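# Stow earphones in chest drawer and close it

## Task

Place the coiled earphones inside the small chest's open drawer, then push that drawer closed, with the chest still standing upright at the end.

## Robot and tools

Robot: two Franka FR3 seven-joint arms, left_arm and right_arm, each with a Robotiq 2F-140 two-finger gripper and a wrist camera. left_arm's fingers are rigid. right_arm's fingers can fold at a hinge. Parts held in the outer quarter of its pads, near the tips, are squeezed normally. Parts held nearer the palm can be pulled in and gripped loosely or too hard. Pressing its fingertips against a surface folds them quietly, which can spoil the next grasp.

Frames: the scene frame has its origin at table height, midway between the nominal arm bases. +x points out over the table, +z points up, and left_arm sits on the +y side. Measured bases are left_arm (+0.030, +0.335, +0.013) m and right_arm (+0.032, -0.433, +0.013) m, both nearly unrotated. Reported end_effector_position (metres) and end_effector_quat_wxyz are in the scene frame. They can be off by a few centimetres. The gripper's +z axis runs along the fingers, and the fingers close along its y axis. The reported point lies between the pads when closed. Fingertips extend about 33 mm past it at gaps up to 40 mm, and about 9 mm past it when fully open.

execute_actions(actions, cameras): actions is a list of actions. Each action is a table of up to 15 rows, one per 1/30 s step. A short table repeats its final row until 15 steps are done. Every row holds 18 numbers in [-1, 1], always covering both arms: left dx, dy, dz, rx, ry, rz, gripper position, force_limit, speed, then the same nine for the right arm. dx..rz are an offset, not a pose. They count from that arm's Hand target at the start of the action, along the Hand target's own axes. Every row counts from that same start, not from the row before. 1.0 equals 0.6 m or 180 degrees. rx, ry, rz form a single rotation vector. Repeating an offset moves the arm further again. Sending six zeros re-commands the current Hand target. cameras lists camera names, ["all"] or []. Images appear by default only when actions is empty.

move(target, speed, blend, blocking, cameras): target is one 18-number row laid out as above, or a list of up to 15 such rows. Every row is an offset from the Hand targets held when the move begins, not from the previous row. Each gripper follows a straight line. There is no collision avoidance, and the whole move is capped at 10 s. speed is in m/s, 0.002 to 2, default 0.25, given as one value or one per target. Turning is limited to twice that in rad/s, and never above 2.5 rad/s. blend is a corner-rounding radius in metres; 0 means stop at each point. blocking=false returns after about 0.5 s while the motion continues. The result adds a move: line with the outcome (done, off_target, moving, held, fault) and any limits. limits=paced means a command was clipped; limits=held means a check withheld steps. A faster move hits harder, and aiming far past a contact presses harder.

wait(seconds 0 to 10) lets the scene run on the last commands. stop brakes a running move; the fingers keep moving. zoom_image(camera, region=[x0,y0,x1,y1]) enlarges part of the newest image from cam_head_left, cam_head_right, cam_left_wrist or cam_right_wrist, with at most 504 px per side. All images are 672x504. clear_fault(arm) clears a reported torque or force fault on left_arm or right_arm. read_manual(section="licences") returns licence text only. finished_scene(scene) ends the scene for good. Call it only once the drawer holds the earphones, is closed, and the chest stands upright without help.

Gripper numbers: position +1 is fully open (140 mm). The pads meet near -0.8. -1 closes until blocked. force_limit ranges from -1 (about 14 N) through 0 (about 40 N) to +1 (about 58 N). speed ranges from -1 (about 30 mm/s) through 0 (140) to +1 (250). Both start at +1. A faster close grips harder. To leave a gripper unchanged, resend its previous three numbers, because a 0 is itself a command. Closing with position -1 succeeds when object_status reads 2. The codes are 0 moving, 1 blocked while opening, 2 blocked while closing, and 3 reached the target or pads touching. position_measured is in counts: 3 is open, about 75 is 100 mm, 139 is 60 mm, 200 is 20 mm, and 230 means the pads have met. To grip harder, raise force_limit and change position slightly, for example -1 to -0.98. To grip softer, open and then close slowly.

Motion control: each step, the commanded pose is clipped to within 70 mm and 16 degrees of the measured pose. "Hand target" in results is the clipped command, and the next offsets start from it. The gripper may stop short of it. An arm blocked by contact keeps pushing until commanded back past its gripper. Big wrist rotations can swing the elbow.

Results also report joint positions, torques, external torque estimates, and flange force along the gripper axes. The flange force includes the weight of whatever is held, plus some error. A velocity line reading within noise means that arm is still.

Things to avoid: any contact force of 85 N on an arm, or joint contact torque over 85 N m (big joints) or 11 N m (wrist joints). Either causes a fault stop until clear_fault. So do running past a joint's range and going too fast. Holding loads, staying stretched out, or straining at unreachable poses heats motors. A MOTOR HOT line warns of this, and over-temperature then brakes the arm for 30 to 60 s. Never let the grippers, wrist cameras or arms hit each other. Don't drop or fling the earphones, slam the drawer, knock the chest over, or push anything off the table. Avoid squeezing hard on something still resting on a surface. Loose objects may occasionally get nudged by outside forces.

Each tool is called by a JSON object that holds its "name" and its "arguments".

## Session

{"name": "execute_actions", "arguments": {"actions": []}}

Scene clock: 0.00 s.
left_arm: end_effector_position=(+0.3983, +0.0507, +0.3462) position_measured=3 object_status=3 end_effector_quat_wxyz=(-0.054, -0.597, +0.799, +0.051) | right_arm: end_effector_position=(+0.7342, -0.0287, +0.3017) position_measured=3 object_status=3 end_effector_quat_wxyz=(-0.273, +0.824, -0.433, +0.242)
Joint positions: left_arm=[-0.616 -0.174 0.007 -1.953 -0.069 1.647 -0.315] | right_arm=[0.64 0.287 -0.13 -1.873 -0.327 2.885 0.218]
Joint velocities: within noise
Joint torques (N m): no reading
External joint torques (N m): no reading
Flange force (N): no reading
Hand target: left_arm +0.3983, +0.0507, +0.3462; -0.054, -0.597, +0.799, +0.051 | right_arm +0.7342, -0.0287, +0.3017; -0.273, +0.824, -0.433, +0.242
Tool commands: left_gripper/position=+1.0 left_gripper/force_limit=+1.0 left_gripper/speed=+1.0 right_gripper/position=+1.0 right_gripper/force_limit=+1.0 right_gripper/speed=+1.0

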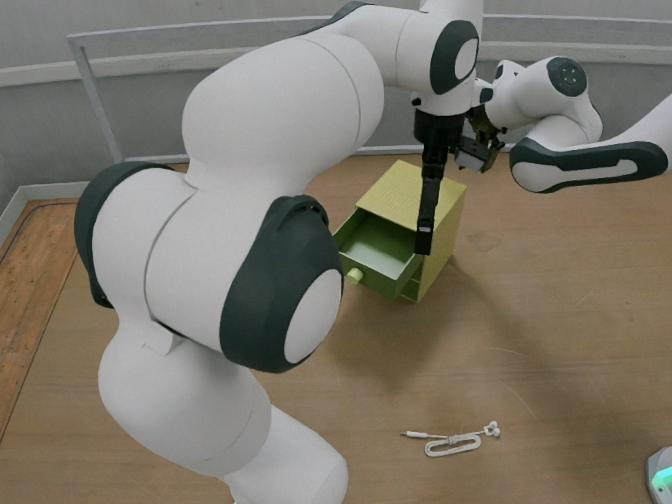

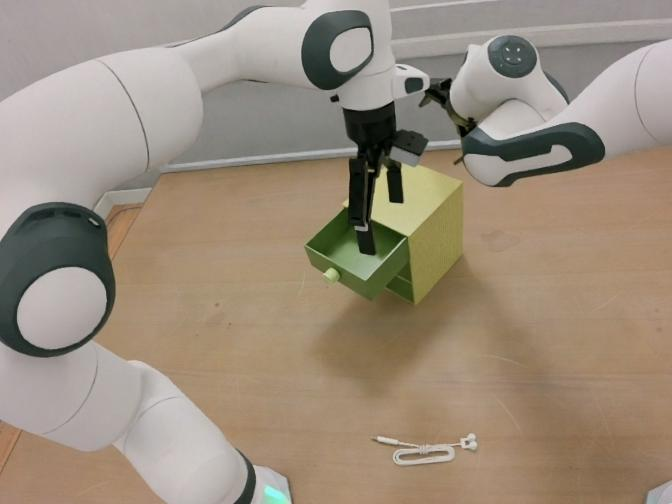

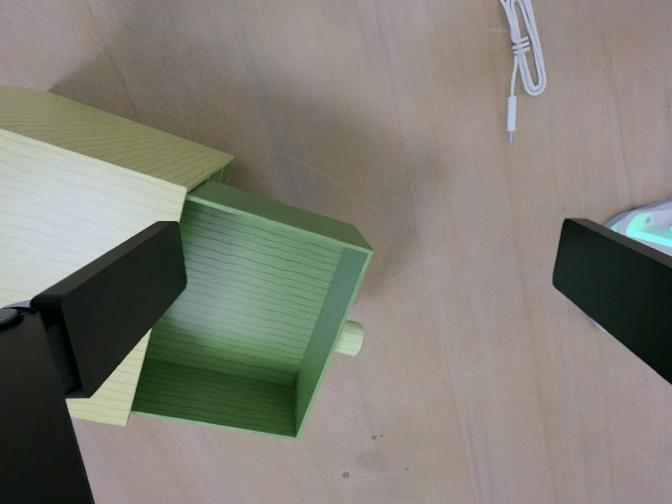

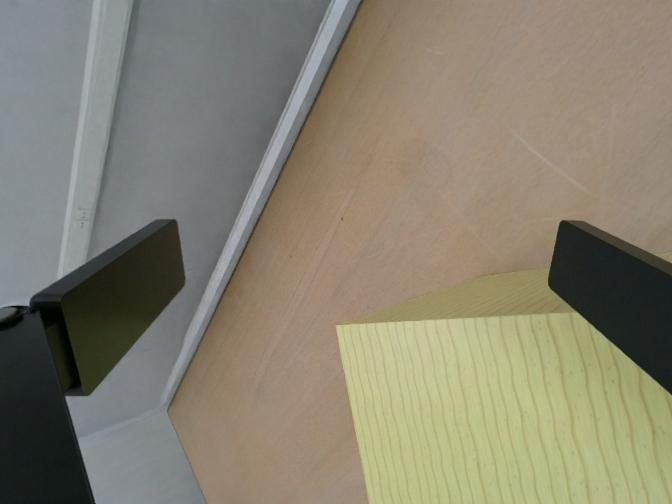

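{"name": "move", "arguments": {"target": [0.153,0.378,0.306,0.047,-0.001,-0.091,-0.1,0,0,0.461,0.491,-0.521,0,0,0,1,1,1], "speed": 0.3, "cameras": ["all"]}}

Scene clock: 28.77 s.
left_arm: end_effector_position=(+0.1302, +0.0305, +0.1999) position_measured=141 object_status=3 end_effector_quat_wxyz=(+0.000, +0.704, -0.711, -0.002) | right_arm: end_effector_position=(+0.5049, -0.4780, +0.3805) position_measured=3 object_status=3 end_effector_quat_wxyz=(-0.274, +0.822, -0.436, +0.241)
Joint positions: left_arm=[-0.688 -0.801 -0.544 -2.776 -0.424 2.013 -0.887] | right_arm=[0.473 -1.028 -0.693 -2.71 -0.412 2.499 -0.494]
Joint velocities: left_arm=[within noise] | right_arm=[-0.001 0 -0.001 0 0 -0.001 -0.006]
Joint torques (N m): left_arm=[0.69 -4.48 7.51 21.38 0.28 2.78 -0.25] | right_arm=[0.75 3 12.23 22.25 0.44 3.15 -0.3]
External joint torques (N m): left_arm=[0.73 -1.09 -0.01 -1.03 -0.46 0.16 -0.25] | right_arm=[0.65 0.33 -0.2 0.86 -0.2 -0.41 -0.24]
Flange force (N): left_arm=[-5.0 2.3 1.2] | right_arm=[3.9 -2.9 0.0]
Hand target: left_arm +0.1304, +0.0300, +0.1999; +0.000, +0.707, -0.708, +0.000 | right_arm +0.5048, -0.4782, +0.3813; -0.273, +0.824, -0.433, +0.242
Off the commanded pose: left_arm 0.001 m, 1 deg | right_arm 0.001 m, 0 deg.
move: done

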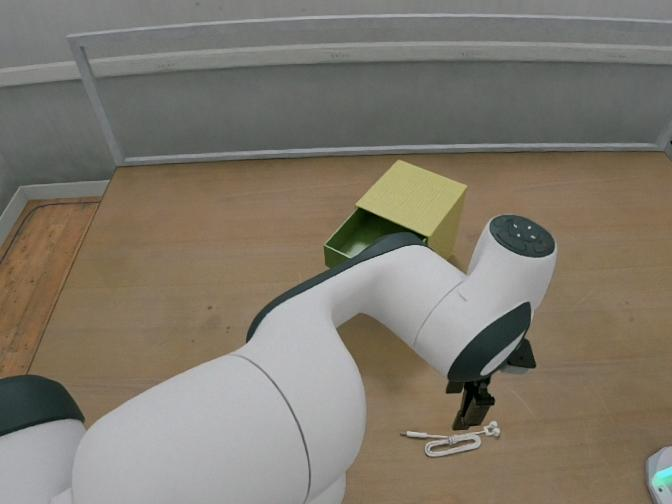

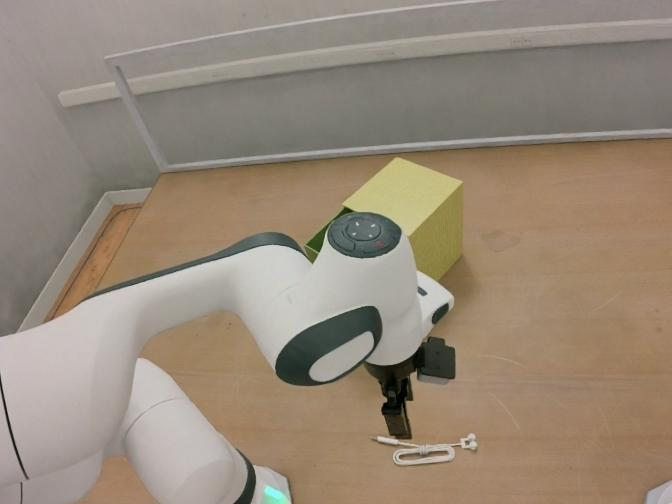

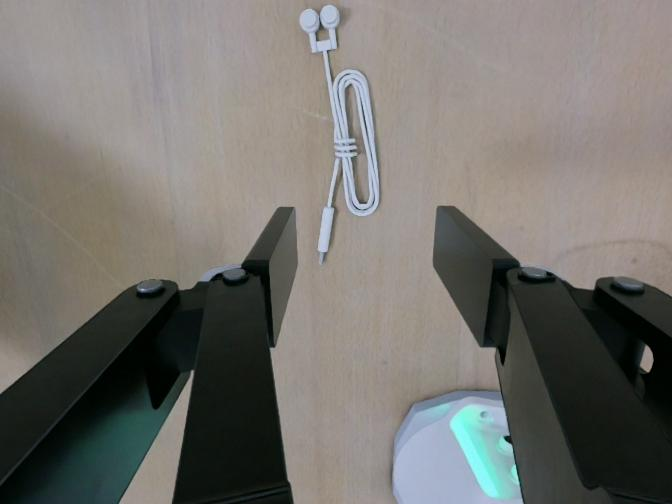

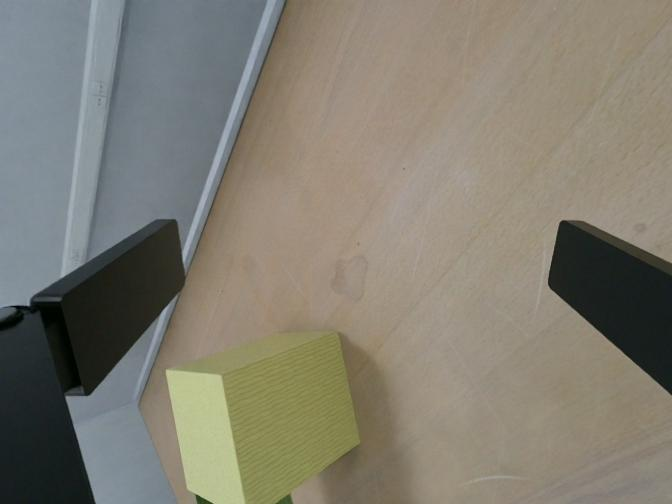

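{"name": "move", "arguments": {"target": [0.033,0.005,0.22,0,0,0,-0.205,0,0,0,0,0,0,0,0,1,1,1], "cameras": ["cam_left_wrist"]}}

Scene clock: 42.30 s.
left_arm: end_effector_position=(+0.1265, +0.0121, +0.0675) position_measured=155 object_status=3 end_effector_quat_wxyz=(+0.000, +0.705, -0.709, -0.003) | right_arm: end_effector_position=(+0.5049, -0.4780, +0.3804) position_measured=3 object_status=3 end_effector_quat_wxyz=(-0.274, +0.823, -0.435, +0.242)
Joint positions: left_arm=[-0.585 -0.416 -0.811 -2.885 -0.53 2.517 -0.903] | right_arm=[0.473 -1.028 -0.693 -2.71 -0.412 2.498 -0.497]
Joint velocities: left_arm=[0.002 -0.001 -0.001 0 -0.001 0.004 0] | right_arm=[within noise]
Joint torques (N m): left_arm=[0.45 -8.37 5.82 16.93 0.46 2.97 -0.3] | right_arm=[0.34 3.26 12.49 22.16 0.68 3.2 -0.31]
External joint torques (N m): left_arm=[0.49 0.23 0.29 -0.5 -0.01 0.36 -0.3] | right_arm=[0.26 0.62 0.07 0.71 0.05 -0.37 -0.25]
Flange force (N): left_arm=[0.8 -1.2 3.1] | right_arm=[3.1 -2.9 0.1]
Hand target: left_arm +0.1272, +0.0101, +0.0679; +0.000, +0.707, -0.708, +0.000 | right_arm +0.5048, -0.4782, +0.3813; -0.273, +0.824, -0.433, +0.243
Off the commanded pose: left_arm 0.002 m, 0 deg | right_arm 0.001 m, 0 deg.
move: done
Images, in order (width x height): cam_left_wrist 672x504.

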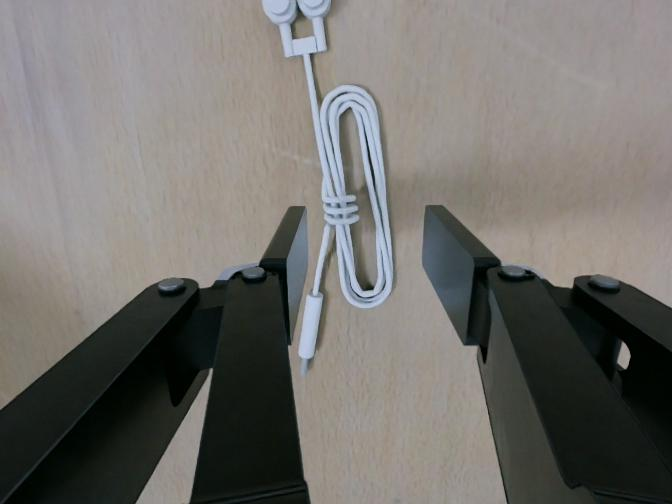

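{"name": "move", "arguments": {"target": [[0.0,-0.003,0.045,0,0,0,-0.205,0,0,0,0,0,0,0,0,1,1,1],[0.0,-0.003,0.056,0,0,0,-0.205,0,0,0,0,0,0,0,0,1,1,1]], "speed": [0.08,0.02], "cameras": ["cam_left_wrist"]}}

{"name": "move", "arguments": {"target": [0,0,0.005,0,0,0,-0.205,0,0,0,0,0,0,0,0,1,1,1], "speed": 0.02}}

Scene clock: 54.50 s.
left_arm: end_effector_position=(+0.1284, +0.0101, +0.0348) position_measured=155 object_status=3 end_effector_quat_wxyz=(+0.001, +0.705, -0.709, -0.001) | right_arm: end_effector_position=(+0.5049, -0.4780, +0.3804) position_measured=3 object_status=3 end_effector_quat_wxyz=(-0.274, +0.823, -0.435, +0.242)
Joint positions: left_arm=[-0.485 -0.274 -0.914 -2.893 -0.501 2.671 -0.922] | right_arm=[0.473 -1.028 -0.693 -2.71 -0.412 2.498 -0.497]
Joint velocities: left_arm=[0.003 -0.001 0 0 0 0.004 -0.003] | right_arm=[within noise]
Joint torques (N m): left_arm=[0.75 -9.55 4.27 14.88 0.7 3.03 -0.35] | right_arm=[0.39 3.26 12.52 22.17 0.68 3.2 -0.32]
External joint torques (N m): left_arm=[0.75 0.28 0.13 -0.85 0.33 0.4 -0.35] | right_arm=[0.36 0.62 0.12 0.75 0.05 -0.37 -0.26]
Flange force (N): left_arm=[3.2 -2.4 7.2] | right_arm=[3.2 -3.2 0.2]
Hand target: left_arm +0.1290, +0.0101, +0.0343; +0.000, +0.707, -0.708, +0.000 | right_arm +0.5048, -0.4782, +0.3813; -0.273, +0.824, -0.433, +0.243
Off the commanded pose: left_arm 0.001 m, 0 deg | right_arm 0.001 m, 0 deg.
move: done
Images, in order (width x height): cam_left_wrist 672x504.

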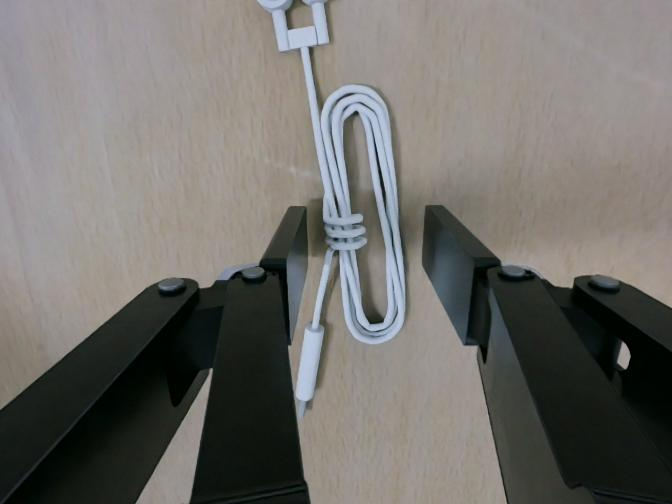

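Scene clock: 55.37 s.
left_arm: end_effector_position=(+0.1285, +0.0099, +0.0318) position_measured=155 object_status=3 end_effector_quat_wxyz=(+0.001, +0.705, -0.709, -0.001) | right_arm: end_effector_position=(+0.5049, -0.4780, +0.3804) position_measured=3 object_status=3 end_effector_quat_wxyz=(-0.274, +0.823, -0.435, +0.242)
Joint positions: left_arm=[-0.467 -0.262 -0.933 -2.893 -0.499 2.685 -0.925] | right_arm=[0.473 -1.028 -0.693 -2.71 -0.412 2.498 -0.497]
Joint velocities: left_arm=[0.002 0.001 -0.002 0 0.001 0.003 -0.002] | right_arm=[within noise]
Joint torques (N m): left_arm=[0.44 -9.55 4.37 14.56 0.54 3.01 -0.33] | right_arm=[0.34 3.29 12.55 22.14 0.69 3.19 -0.29]
External joint torques (N m): left_arm=[0.46 0.21 0.38 -0.97 0.18 0.38 -0.33] | right_arm=[0.34 0.66 0.19 0.66 0.06 -0.38 -0.23]
Flange force (N): left_arm=[0.6 -1.4 5.0] | right_arm=[2.8 -3.2 0.1]
Hand target: left_arm +0.1290, +0.0101, +0.0313; +0.000, +0.707, -0.708, +0.000 | right_arm +0.5048, -0.4782, +0.3813; -0.273, +0.824, -0.433, +0.243
Off the commanded pose: left_arm 0.001 m, 0 deg | right_arm 0.001 m, 0 deg.
move: done

{"name": "move", "arguments": {"target": [0,0,0.005,0,0,0,-0.205,0,0,0,0,0,0,0,0,1,1,1], "speed": 0.02}}

{"name": "move", "arguments": {"target": [0,0,0,0,0,0,-1,-0.6,-1,0,0,0,0,0,0,1,1,1]}}

{"name": "wait", "arguments": {"seconds": 1.2, "cameras": ["cam_left_wrist"]}}

Scene clock: 60.20 s.
left_arm: end_effector_position=(+0.1285, +0.0099, +0.0288) position_measured=155 object_status=3 end_effector_quat_wxyz=(+0.001, +0.705, -0.709, -0.001) | right_arm: end_effector_position=(+0.5049, -0.4780, +0.3804) position_measured=3 object_status=3 end_effector_quat_wxyz=(-0.274, +0.823, -0.435, +0.242)
Joint positions: left_arm=[-0.448 -0.249 -0.951 -2.894 -0.496 2.699 -0.927] | right_arm=[0.473 -1.028 -0.693 -2.71 -0.412 2.498 -0.497]
Joint velocities: left_arm=[0 0 -0.001 0.001 0.001 0.003 0.001] | right_arm=[within noise]
Joint torques (N m): left_arm=[1.23 -9.53 4.47 14.36 0.56 2.95 -0.33] | right_arm=[0.3 3.32 12.48 22.17 0.67 3.2 -0.26]
External joint torques (N m): left_arm=[1.23 0.15 0.58 -1.03 0.21 0.32 -0.33] | right_arm=[0.32 0.72 0.12 0.68 0.04 -0.37 -0.2]
Flange force (N): left_arm=[2.7 -3.7 7.0] | right_arm=[3.0 -3.3 0.4]
Hand target: left_arm +0.1290, +0.0101, +0.0283; +0.000, +0.707, -0.708, +0.000 | right_arm +0.5048, -0.4782, +0.3813; -0.273, +0.824, -0.433, +0.243
Off the commanded pose: left_arm 0.001 m, 0 deg | right_arm 0.001 m, 0 deg.
move: done

Scene clock: 61.57 s.
left_arm: end_effector_position=(+0.1211, +0.0097, +0.0292) position_measured=195 object_status=0 end_effector_quat_wxyz=(+0.000, +0.701, -0.713, -0.007) | right_arm: end_effector_position=(+0.5049, -0.4780, +0.3804) position_measured=3 object_status=3 end_effector_quat_wxyz=(-0.274, +0.823, -0.435, +0.242)
Joint positions: left_arm=[-0.453 -0.254 -0.963 -2.888 -0.502 2.678 -0.927] | right_arm=[0.473 -1.028 -0.693 -2.71 -0.412 2.498 -0.497]
Joint torques (N m): left_arm=[6.62 -8.46 6.97 9.19 0.99 6.69 -0.07] | right_arm=[0.33 3.24 12.49 22.17 0.69 3.2 -0.33]
External joint torques (N m): left_arm=[6.57 0.95 2.9 -6.16 0.64 4.1 -0.07] | right_arm=[0.32 0.66 0.18 0.71 0.06 -0.37 -0.27]
Flange force (N): left_arm=[6.8 -21.3 44.4] | right_arm=[3.0 -3.2 0.2]
Hand target: left_arm +0.1290, +0.0101, +0.0284; +0.001, +0.707, -0.708, +0.000 | right_arm +0.5048, -0.4782, +0.3813; -0.273, +0.824, -0.433, +0.243
Off the commanded pose: left_arm 0.008 m, 1 deg | right_arm 0.001 m, 0 deg.
move: off_target (left_arm)

Scene clock: 62.77 s.
left_arm: end_effector_position=(+0.1210, +0.0097, +0.0292) position_measured=195 object_status=2 end_effector_quat_wxyz=(+0.000, +0.701, -0.713, -0.007) | right_arm: end_effector_position=(+0.5049, -0.4780, +0.3804) position_measured=3 object_status=3 end_effector_quat_wxyz=(-0.274, +0.823, -0.435, +0.242)
Joint positions: left_arm=[-0.453 -0.254 -0.963 -2.888 -0.503 2.678 -0.927] | right_arm=[0.473 -1.028 -0.693 -2.71 -0.412 2.498 -0.497]
Joint torques (N m): left_arm=[6.57 -8.82 7.11 9.26 1.02 6.71 -0.12] | right_arm=[0.26 3.21 12.5 22.14 0.67 3.19 -0.31]
External joint torques (N m): left_arm=[6.51 0.62 3.04 -6.08 0.67 4.12 -0.12] | right_arm=[0.25 0.6 0.2 0.71 0.04 -0.38 -0.25]
Flange force (N): left_arm=[5.8 -20.8 42.5] | right_arm=[2.8 -3.1 -0.1]
Hand target: left_arm +0.1290, +0.0101, +0.0284; +0.001, +0.707, -0.708, +0.000 | right_arm +0.5048, -0.4782, +0.3813; -0.273, +0.824, -0.433, +0.243
Tool commands: left_gripper/position=-1.0 left_gripper/force_limit=-0.6 left_gripper/speed=-1.0 right_gripper/position=+1.0 right_gripper/force_limit=+1.0 right_gripper/speed=+1.0
Off the commanded pose: left_arm 0.008 m, 1 deg | right_arm 0.001 m, 0 deg.
wait: 1.20 s; at rest by 0.17 s
Images, in order (width x height): cam_left_wrist 672x504.

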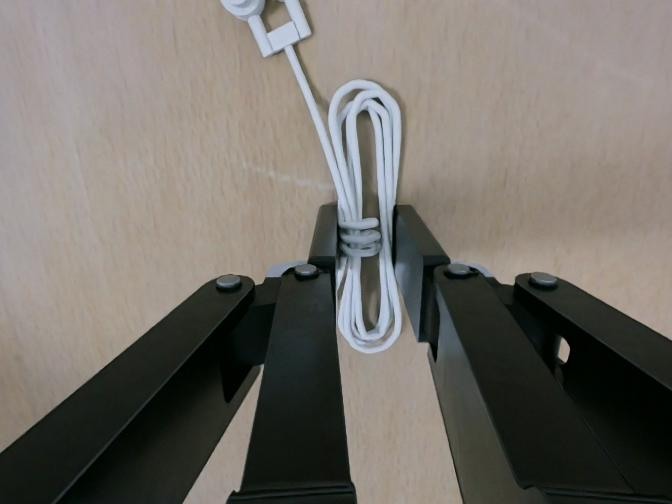

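{"name": "move", "arguments": {"target": [[0,-0.013,-0.04,0,0,0,-1,-0.6,-1,0,0,0,0,0,0,1,1,1],[0,-0.013,-0.45,0,0,0,-1,-0.6,-1,0,0,0,0,0,0,1,1,1],[-0.222,-0.593,-0.5,0,0,0.2056,-1,-0.6,-1,0,0,0,0,0,0,1,1,1]], "speed": [0.04,0.2,0.25], "blend": [0.01,0.05,0], "cameras": ["all"]}}

Scene clock: 76.60 s.
left_arm: end_effector_position=(+0.4861, +0.1436, +0.3279) position_measured=217 object_status=2 end_effector_quat_wxyz=(+0.001, -0.448, +0.894, +0.000) | right_arm: end_effector_position=(+0.5049, -0.4780, +0.3804) position_measured=3 object_status=3 end_effector_quat_wxyz=(-0.274, +0.823, -0.435, +0.242)
Joint positions: left_arm=[-0.65 -0.218 0.231 -2.059 0.054 1.849 0.199] | right_arm=[0.473 -1.028 -0.693 -2.71 -0.412 2.498 -0.497]
Joint velocities: left_arm=[-0.001 0 0 0.001 0.001 0 0.005] | right_arm=[within noise]
Joint torques (N m): left_arm=[-0.14 -23.69 -1.14 24.14 0.28 2.51 0.05] | right_arm=[0.27 3.24 12.5 22.12 0.69 3.2 -0.35]
External joint torques (N m): left_arm=[-0.07 0.35 0.68 -0.66 -0.43 -0.05 0.05] | right_arm=[0.29 0.69 0.18 0.64 0.06 -0.37 -0.28]
Flange force (N): left_arm=[-0.6 0.6 1.5] | right_arm=[2.9 -3.1 0.2]
Hand target: left_arm +0.4853, +0.1430, +0.3279; -0.001, -0.446, +0.895, +0.000 | right_arm +0.5048, -0.4782, +0.3813; -0.273, +0.824, -0.433, +0.243
Off the commanded pose: left_arm 0.001 m, 0 deg | right_arm 0.001 m, 0 deg.
move: done

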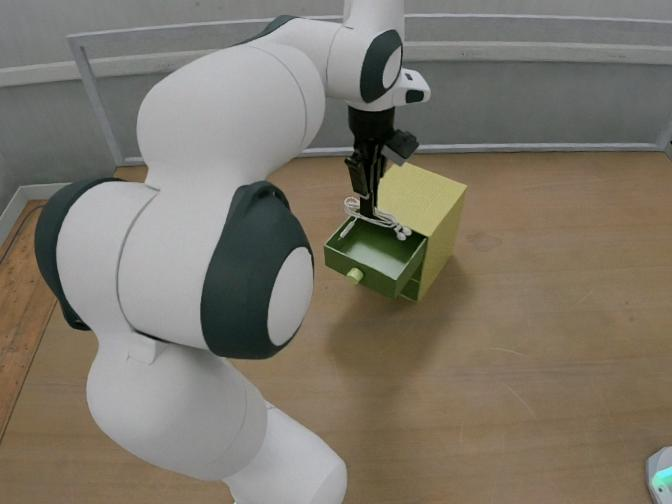

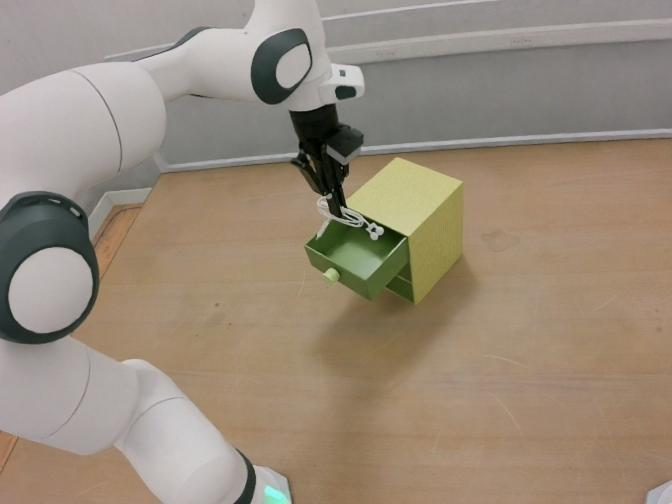

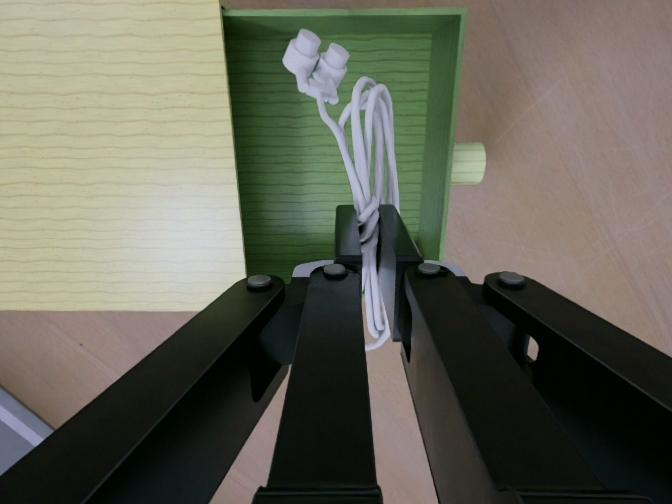

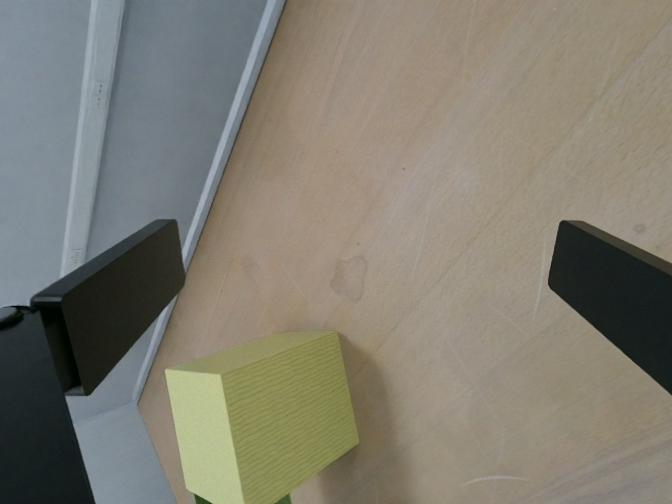

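{"name": "move", "arguments": {"target": [[0.022,-0.011,0.12,0,0,0,-1,-0.6,-1,0,0,0,0,0,0,1,1,1],[0.022,-0.011,0.213,0,0,0,-1,-0.6,-1,0,0,0,0,0,0,1,1,1]], "speed": [0.15,0.06], "blend": [0.02,0], "cameras": ["all"]}}

{"name": "zoom_image", "arguments": {"camera": "cam_head_right", "region": [280, 150, 480, 320]}}

Scene clock: 89.50 s.
left_arm: end_effector_position=(+0.4820, +0.1288, +0.2009) position_measured=217 object_status=2 end_effector_quat_wxyz=(+0.000, -0.445, +0.896, +0.002) | right_arm: end_effector_position=(+0.5049, -0.4780, +0.3804) position_measured=3 object_status=3 end_effector_quat_wxyz=(-0.274, +0.823, -0.435, +0.242)
Joint positions: left_arm=[-0.659 -0.115 0.228 -2.284 0.034 2.169 0.195] | right_arm=[0.473 -1.028 -0.693 -2.71 -0.412 2.498 -0.497]
Joint velocities: left_arm=[0.001 0.001 0 0 0 0.004 -0.001] | right_arm=[within noise]
Joint torques (N m): left_arm=[0.27 -26.53 -0.32 22.3 0.11 2.85 -0.16] | right_arm=[0.3 3.27 12.49 22.16 0.67 3.2 -0.29]
External joint torques (N m): left_arm=[0.11 -0.01 0.38 -1.26 -0.51 0.31 -0.16] | right_arm=[0.25 0.69 0.05 0.65 0.04 -0.38 -0.23]
Flange force (N): left_arm=[0.7 3.9 2.7] | right_arm=[3.0 -2.9 0.3]
Hand target: left_arm +0.4825, +0.1284, +0.2001; -0.001, -0.446, +0.895, +0.000 | right_arm +0.5048, -0.4782, +0.3813; -0.273, +0.824, -0.433, +0.243
Off the commanded pose: left_arm 0.001 m, 0 deg | right_arm 0.001 m, 0 deg.
move: done

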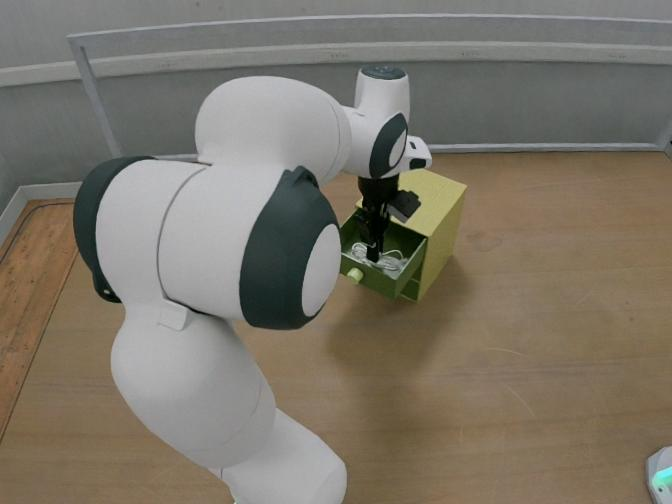

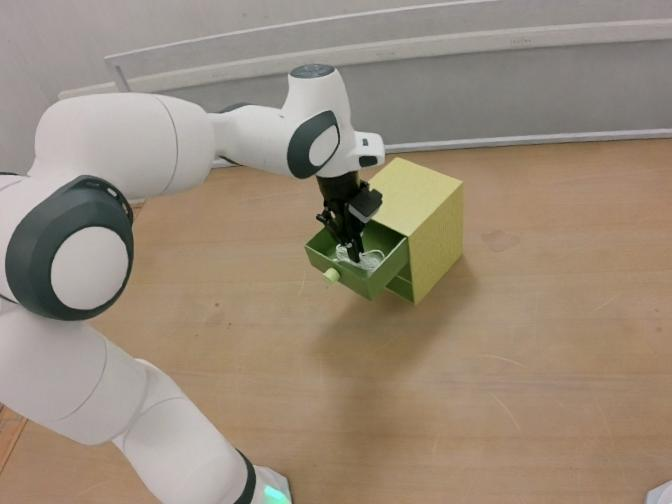

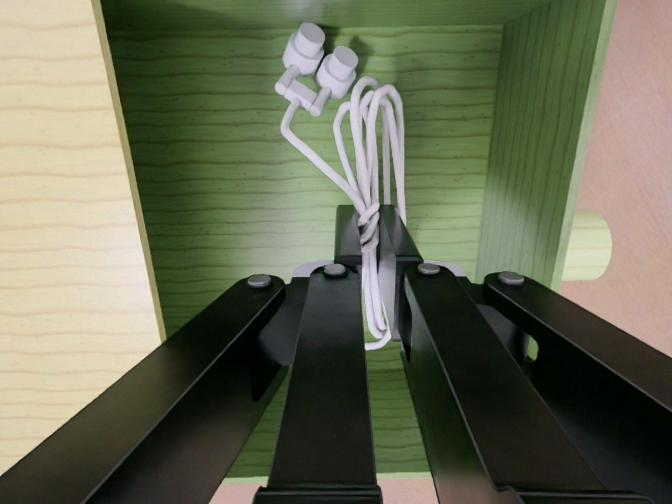

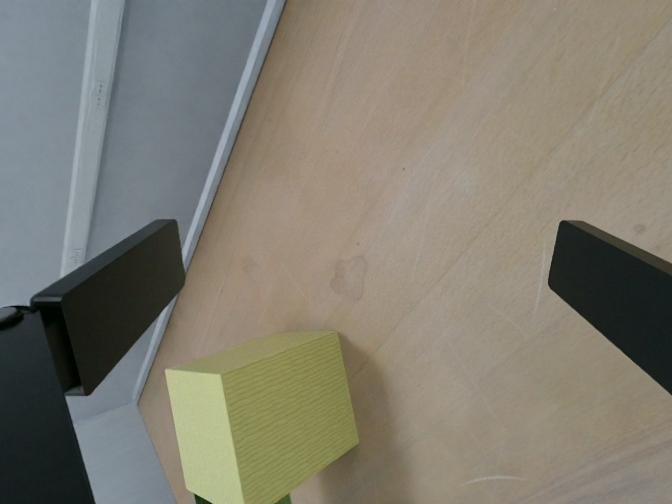

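Scaled by 2.520 from the camera's 672x504 image, which has a finer 960x720 frame.

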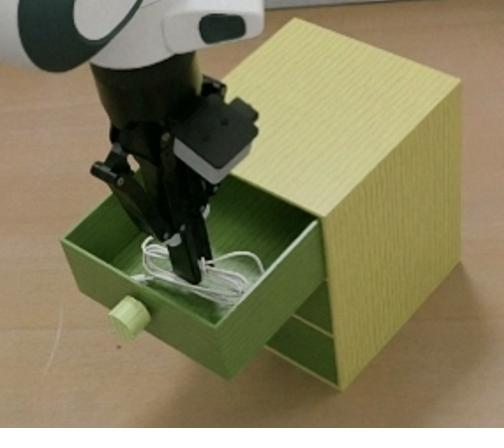

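{"name": "move", "arguments": {"target": [0,-0.02,0.067,0,0,0,-1,-0.6,-1,0,0,0,0,0,0,1,1,1], "speed": 0.05, "cameras": ["cam_left_wrist"]}}

Scene clock: 98.07 s.
left_arm: end_effector_position=(+0.4982, +0.1197, +0.1804) position_measured=218 object_status=2 end_effector_quat_wxyz=(+0.007, -0.447, +0.894, -0.012) | right_arm: end_effector_position=(+0.5049, -0.4780, +0.3804) position_measured=3 object_status=3 end_effector_quat_wxyz=(-0.274, +0.823, -0.435, +0.242)
Joint positions: left_arm=[-0.659 -0.058 0.23 -2.284 0.012 2.255 0.204] | right_arm=[0.473 -1.028 -0.693 -2.71 -0.412 2.498 -0.497]
Joint velocities: left_arm=[0.001 0.001 0.001 -0.001 0 0.003 0.003] | right_arm=[within noise]
Joint torques (N m): left_arm=[-0.88 -10.82 -0.75 13.06 -0.36 4.81 -0.14] | right_arm=[0.32 3.25 12.53 22.19 0.69 3.2 -0.29]
External joint torques (N m): left_arm=[-0.96 17.11 -0.4 -9.98 -0.95 2.22 -0.14] | right_arm=[0.35 0.7 0.18 0.66 0.06 -0.39 -0.23]
Flange force (N): left_arm=[-1.5 -14.9 42.5] | right_arm=[2.9 -3.3 0.3]
Hand target: left_arm +0.4920, +0.1212, +0.1599; -0.001, -0.446, +0.895, +0.000 | right_arm +0.5048, -0.4782, +0.3813; -0.273, +0.824, -0.433, +0.243
Off the commanded pose: left_arm 0.021 m, 2 deg | right_arm 0.001 m, 0 deg.
move: off_target (left_arm)
Images, in order (width x height): cam_left_wrist 672x504.

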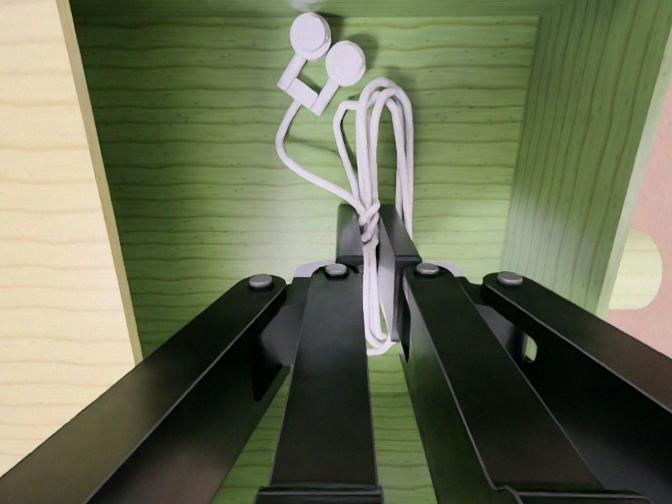

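{"name": "move", "arguments": {"target": [[0,0.0,-0.041,0,0,0,-1,-0.6,-1,0,0,0,0,0,0,1,1,1],[0,0,-0.041,0,0,0,-0.45,-0.6,-1,0,0,0,0,0,0,1,1,1],[0,0,-0.25,0,0,0,-0.45,-0.6,-1,0,0,0,0,0,0,1,1,1]], "speed": [0.04,0.05,0.1], "cameras": ["all"]}}

{"name": "zoom_image", "arguments": {"camera": "cam_head_right", "region": [280, 150, 480, 320]}}

Scene clock: 108.47 s.
left_arm: end_effector_position=(+0.4927, +0.1206, +0.3096) position_measured=186 object_status=3 end_effector_quat_wxyz=(-0.001, -0.444, +0.896, -0.002) | right_arm: end_effector_position=(+0.5049, -0.4780, +0.3804) position_measured=3 object_status=3 end_effector_quat_wxyz=(-0.274, +0.823, -0.435, +0.242)
Joint positions: left_arm=[-0.66 -0.164 0.215 -2.052 0.033 1.893 0.191] | right_arm=[0.473 -1.028 -0.693 -2.71 -0.412 2.498 -0.497]
Joint velocities: left_arm=[0.001 0 0 0.001 -0.001 -0.004 -0.002] | right_arm=[within noise]
Joint torques (N m): left_arm=[0.36 -26.24 -1.59 24.02 1.1 2.46 -0.34] | right_arm=[0.33 3.28 12.49 22.17 0.69 3.19 -0.31]
External joint torques (N m): left_arm=[0.21 -0.17 -0.52 -0.79 0.39 -0.1 -0.34] | right_arm=[0.27 0.68 0.08 0.72 0.06 -0.39 -0.24]
Flange force (N): left_arm=[1.7 3.4 1.3] | right_arm=[3.2 -3.1 0.2]
Hand target: left_arm +0.4922, +0.1212, +0.3099; -0.001, -0.446, +0.895, +0.000 | right_arm +0.5048, -0.4782, +0.3813; -0.273, +0.824, -0.433, +0.243
Off the commanded pose: left_arm 0.001 m, 0 deg | right_arm 0.001 m, 0 deg.
move: done

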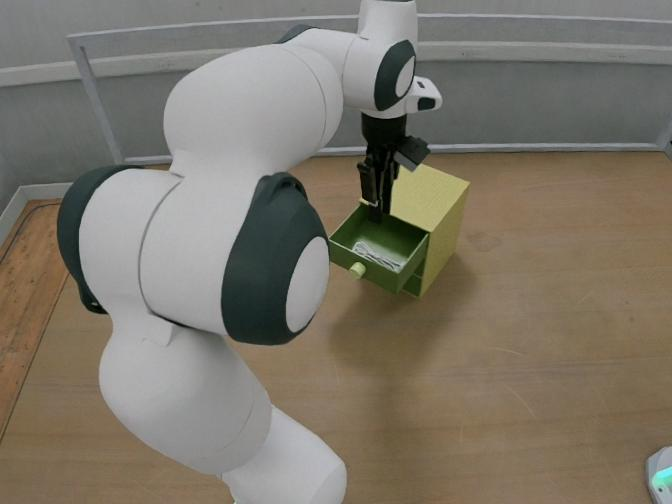

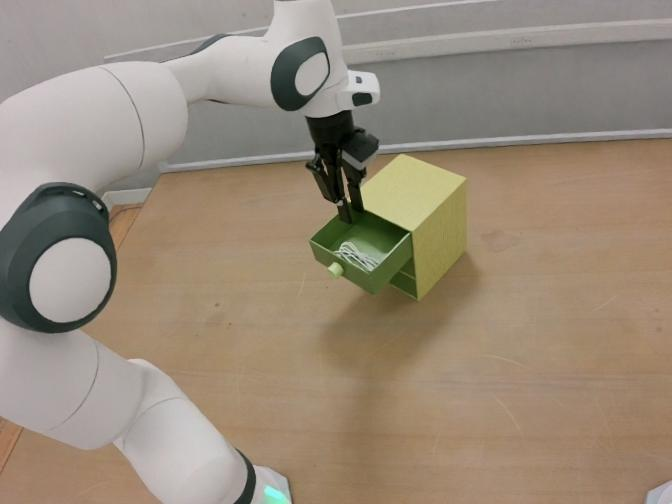

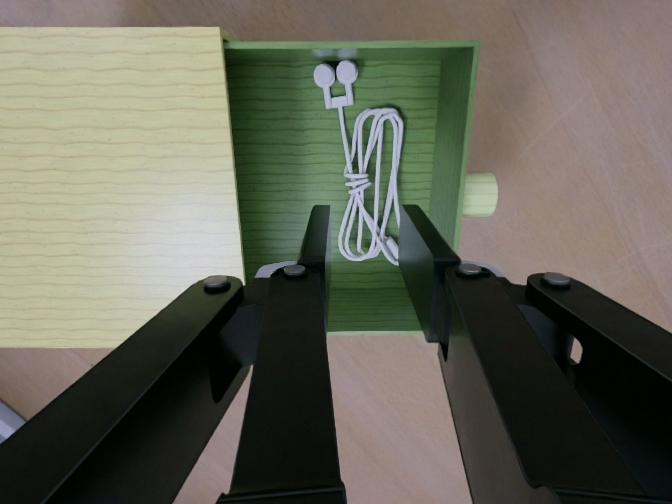

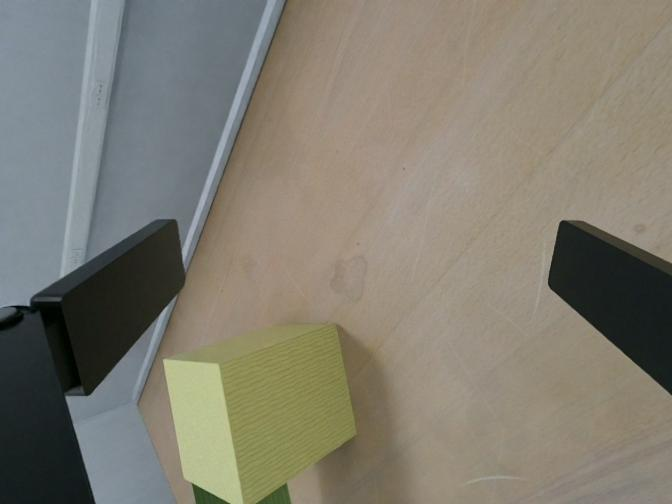

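Scaled by 2.520 from the camera's 672x504 image, which has a finer 960x720 frame.

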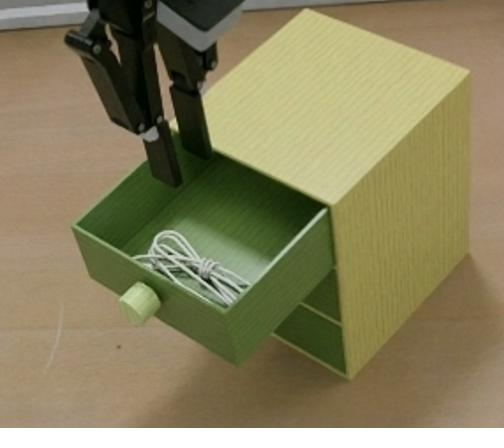

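{"name": "move", "arguments": {"target": [[-0.008,0.267,0,0,0,0.5,-0.97,-0.6,-0.5,0,0,0,0,0,0,1,1,1],[-0.008,0.267,0.217,0,0,0.5,-0.97,-0.6,-0.5,0,0,0,0,0,0,1,1,1]], "speed": [0.35,0.15], "cameras": ["cam_head_left","cam_head_right","cam_left_wrist"]}}

{"name": "zoom_image", "arguments": {"camera": "cam_head_right", "region": [220, 120, 480, 320]}}

Scene clock: 127.60 s.
left_arm: end_effector_position=(+0.3665, +0.2218, +0.1805) position_measured=232 object_status=3 end_effector_quat_wxyz=(-0.002, +0.320, +0.947, -0.001) | right_arm: end_effector_position=(+0.5049, -0.4780, +0.3804) position_measured=3 object_status=3 end_effector_quat_wxyz=(-0.274, +0.823, -0.435, +0.242)
Joint positions: left_arm=[-1.1 -0.723 0.766 -2.708 0.547 2.07 1.46] | right_arm=[0.473 -1.028 -0.693 -2.71 -0.412 2.498 -0.497]
Joint velocities: left_arm=[0 0 0.001 -0.001 -0.001 0.004 -0.001] | right_arm=[within noise]
Joint torques (N m): left_arm=[0.39 -1.64 -11.57 19.73 0.84 2.77 -0.34] | right_arm=[0.33 3.31 12.5 22.2 0.7 3.2 -0.3]
External joint torques (N m): left_arm=[0.31 0.77 -0.43 -1.48 0.13 0.34 -0.34] | right_arm=[0.4 0.8 0.17 0.59 0.06 -0.4 -0.24]
Flange force (N): left_arm=[1.9 -2.3 4.0] | right_arm=[3.0 -3.4 0.6]
Hand target: left_arm +0.3671, +0.2216, +0.1798; -0.001, +0.318, +0.948, +0.000 | right_arm +0.5048, -0.4782, +0.3813; -0.273, +0.824, -0.433, +0.243
Off the commanded pose: left_arm 0.001 m, 0 deg | right_arm 0.001 m, 0 deg.
move: done
Images, in order (width x height): cam_head_left 672x504, cam_head_right 672x504, cam_left_wrist 672x504.

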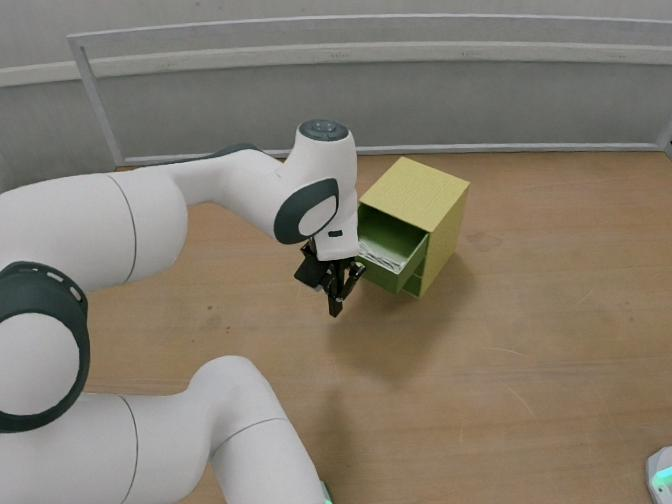

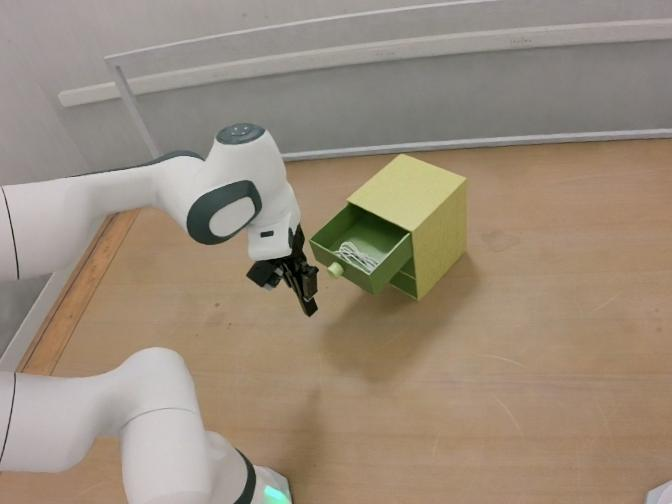

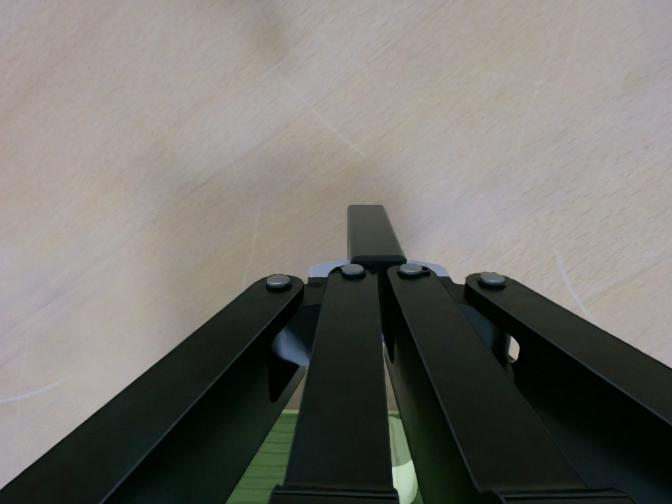

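Scaled by 1.938 from the camera's 672x504 image, which has a finer 960x720 frame.

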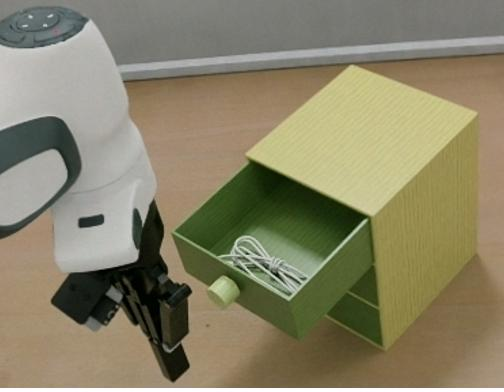

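{"name": "move", "arguments": {"target": [[-0.04,0.02,0,0,0,0,-0.97,-0.6,-0.5,0,0,0,0,0,0,1,1,1],[-0.22,0.02,0,0,0,0,-0.97,-0.6,-0.5,0,0,0,0,0,0,1,1,1]], "speed": [0.1,0.06], "blend": [0.01,0], "cameras": ["cam_head_left","cam_head_right","cam_left_wrist"]}}

{"name": "zoom_image", "arguments": {"camera": "cam_head_right", "region": [220, 120, 480, 320]}}

Scene clock: 136.17 s.
left_arm: end_effector_position=(+0.4781, +0.1533, +0.1787) position_measured=232 object_status=3 end_effector_quat_wxyz=(-0.003, +0.315, +0.949, +0.002) | right_arm: end_effector_position=(+0.5049, -0.4780, +0.3804) position_measured=3 object_status=3 end_effector_quat_wxyz=(-0.274, +0.823, -0.435, +0.242)
Joint positions: left_arm=[-1.545 -0.282 1.128 -2.344 0.317 2.19 1.588] | right_arm=[0.473 -1.028 -0.693 -2.71 -0.412 2.498 -0.497]
Joint velocities: left_arm=[-0.001 0 0 -0.001 -0.002 0 0.006] | right_arm=[within noise]
Joint torques (N m): left_arm=[-0.24 -5.35 -7.44 21.66 0.17 2.81 0.12] | right_arm=[0.3 3.3 12.5 22.19 0.69 3.18 -0.25]
External joint torques (N m): left_arm=[-0.34 0.11 -0.02 -0.81 -0.49 0.38 0.12] | right_arm=[0.27 0.72 0.15 0.7 0.05 -0.4 -0.19]
Flange force (N): left_arm=[-2.1 -0.2 3.8] | right_arm=[2.9 -3.3 0.2]
Hand target: left_arm +0.4796, +0.1516, +0.1797; -0.001, +0.318, +0.948, +0.000 | right_arm +0.5048, -0.4782, +0.3813; -0.273, +0.824, -0.433, +0.243
Off the commanded pose: left_arm 0.002 m, 0 deg | right_arm 0.001 m, 0 deg.
move: done
Images, in order (width x height): cam_head_left 672x504, cam_head_right 672x504, cam_left_wrist 672x504.

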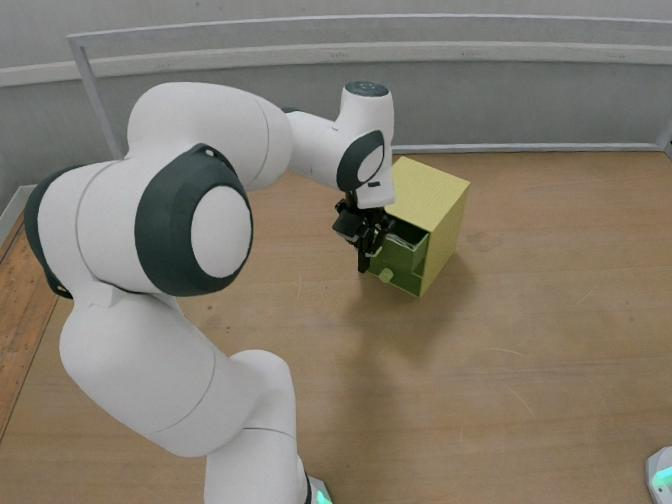

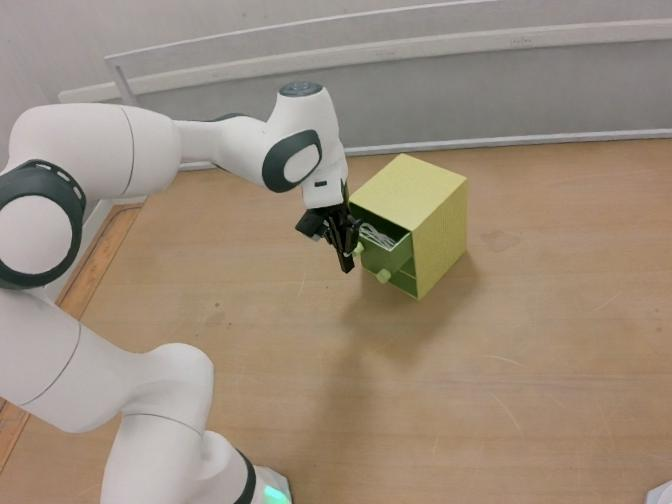

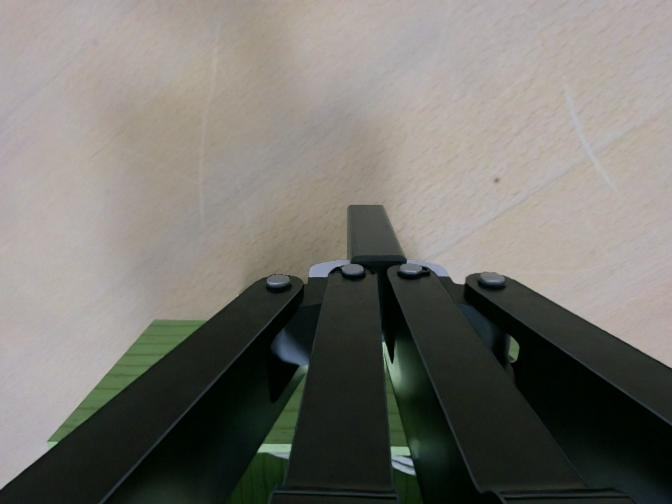

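Scaled by 1.938 from the camera's 672x504 image, which has a finer 960x720 frame.

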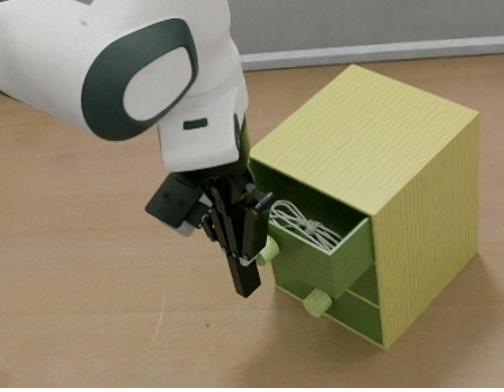

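{"name": "move", "arguments": {"target": [-0.065,0.004,0,0,0,0,-0.97,-0.6,-0.5,0,0,0,0,0,0,1,1,1], "speed": 0.05, "cameras": ["cam_head_right"]}}

{"name": "zoom_image", "arguments": {"camera": "cam_head_right", "region": [220, 120, 480, 320]}}

Scene clock: 142.90 s.
left_arm: end_effector_position=(+0.5115, +0.1311, +0.1789) position_measured=232 object_status=3 end_effector_quat_wxyz=(+0.000, +0.315, +0.949, +0.000) | right_arm: end_effector_position=(+0.5049, -0.4780, +0.3804) position_measured=3 object_status=3 end_effector_quat_wxyz=(-0.274, +0.823, -0.435, +0.242)
Joint positions: left_arm=[-1.763 -0.052 1.356 -2.227 0.064 2.214 1.764] | right_arm=[0.473 -1.028 -0.693 -2.71 -0.412 2.498 -0.497]
Joint velocities: left_arm=[0 -0.001 0.001 0 0 0 0.007] | right_arm=[within noise]
Joint torques (N m): left_arm=[-0.17 -3.67 -1.29 22.59 0.16 2.66 0.08] | right_arm=[0.32 3.31 12.55 22.23 0.69 3.2 -0.27]
External joint torques (N m): left_arm=[-0.14 0.84 0.31 -0.5 -0.51 0.23 0.08] | right_arm=[0.32 0.76 0.2 0.77 0.05 -0.38 -0.21]
Flange force (N): left_arm=[0.0 0.0 0.0] | right_arm=[3.1 -3.6 0.3]
Hand target: left_arm +0.5122, +0.1300, +0.1797; -0.001, +0.318, +0.948, +0.000 | right_arm +0.5048, -0.4782, +0.3813; -0.273, +0.824, -0.433, +0.243
Off the commanded pose: left_arm 0.001 m, 0 deg | right_arm 0.001 m, 0 deg.
move: done
Images, in order (width x height): cam_head_right 672x504.

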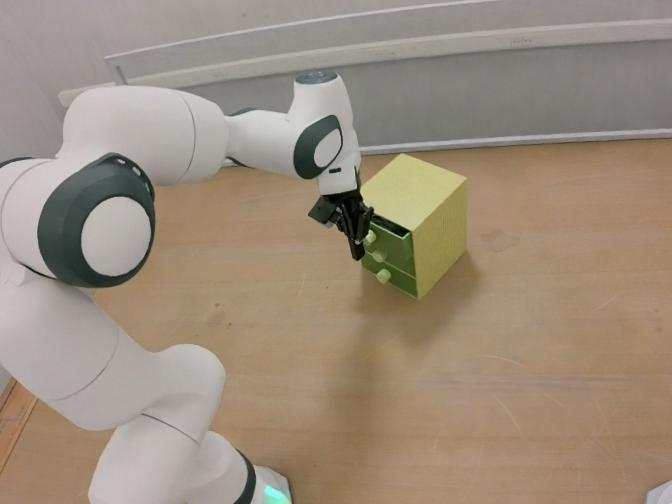

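Scaled by 1.938 from the camera's 672x504 image, which has a finer 960x720 frame.

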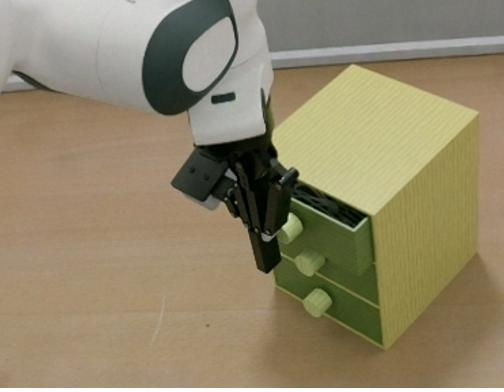

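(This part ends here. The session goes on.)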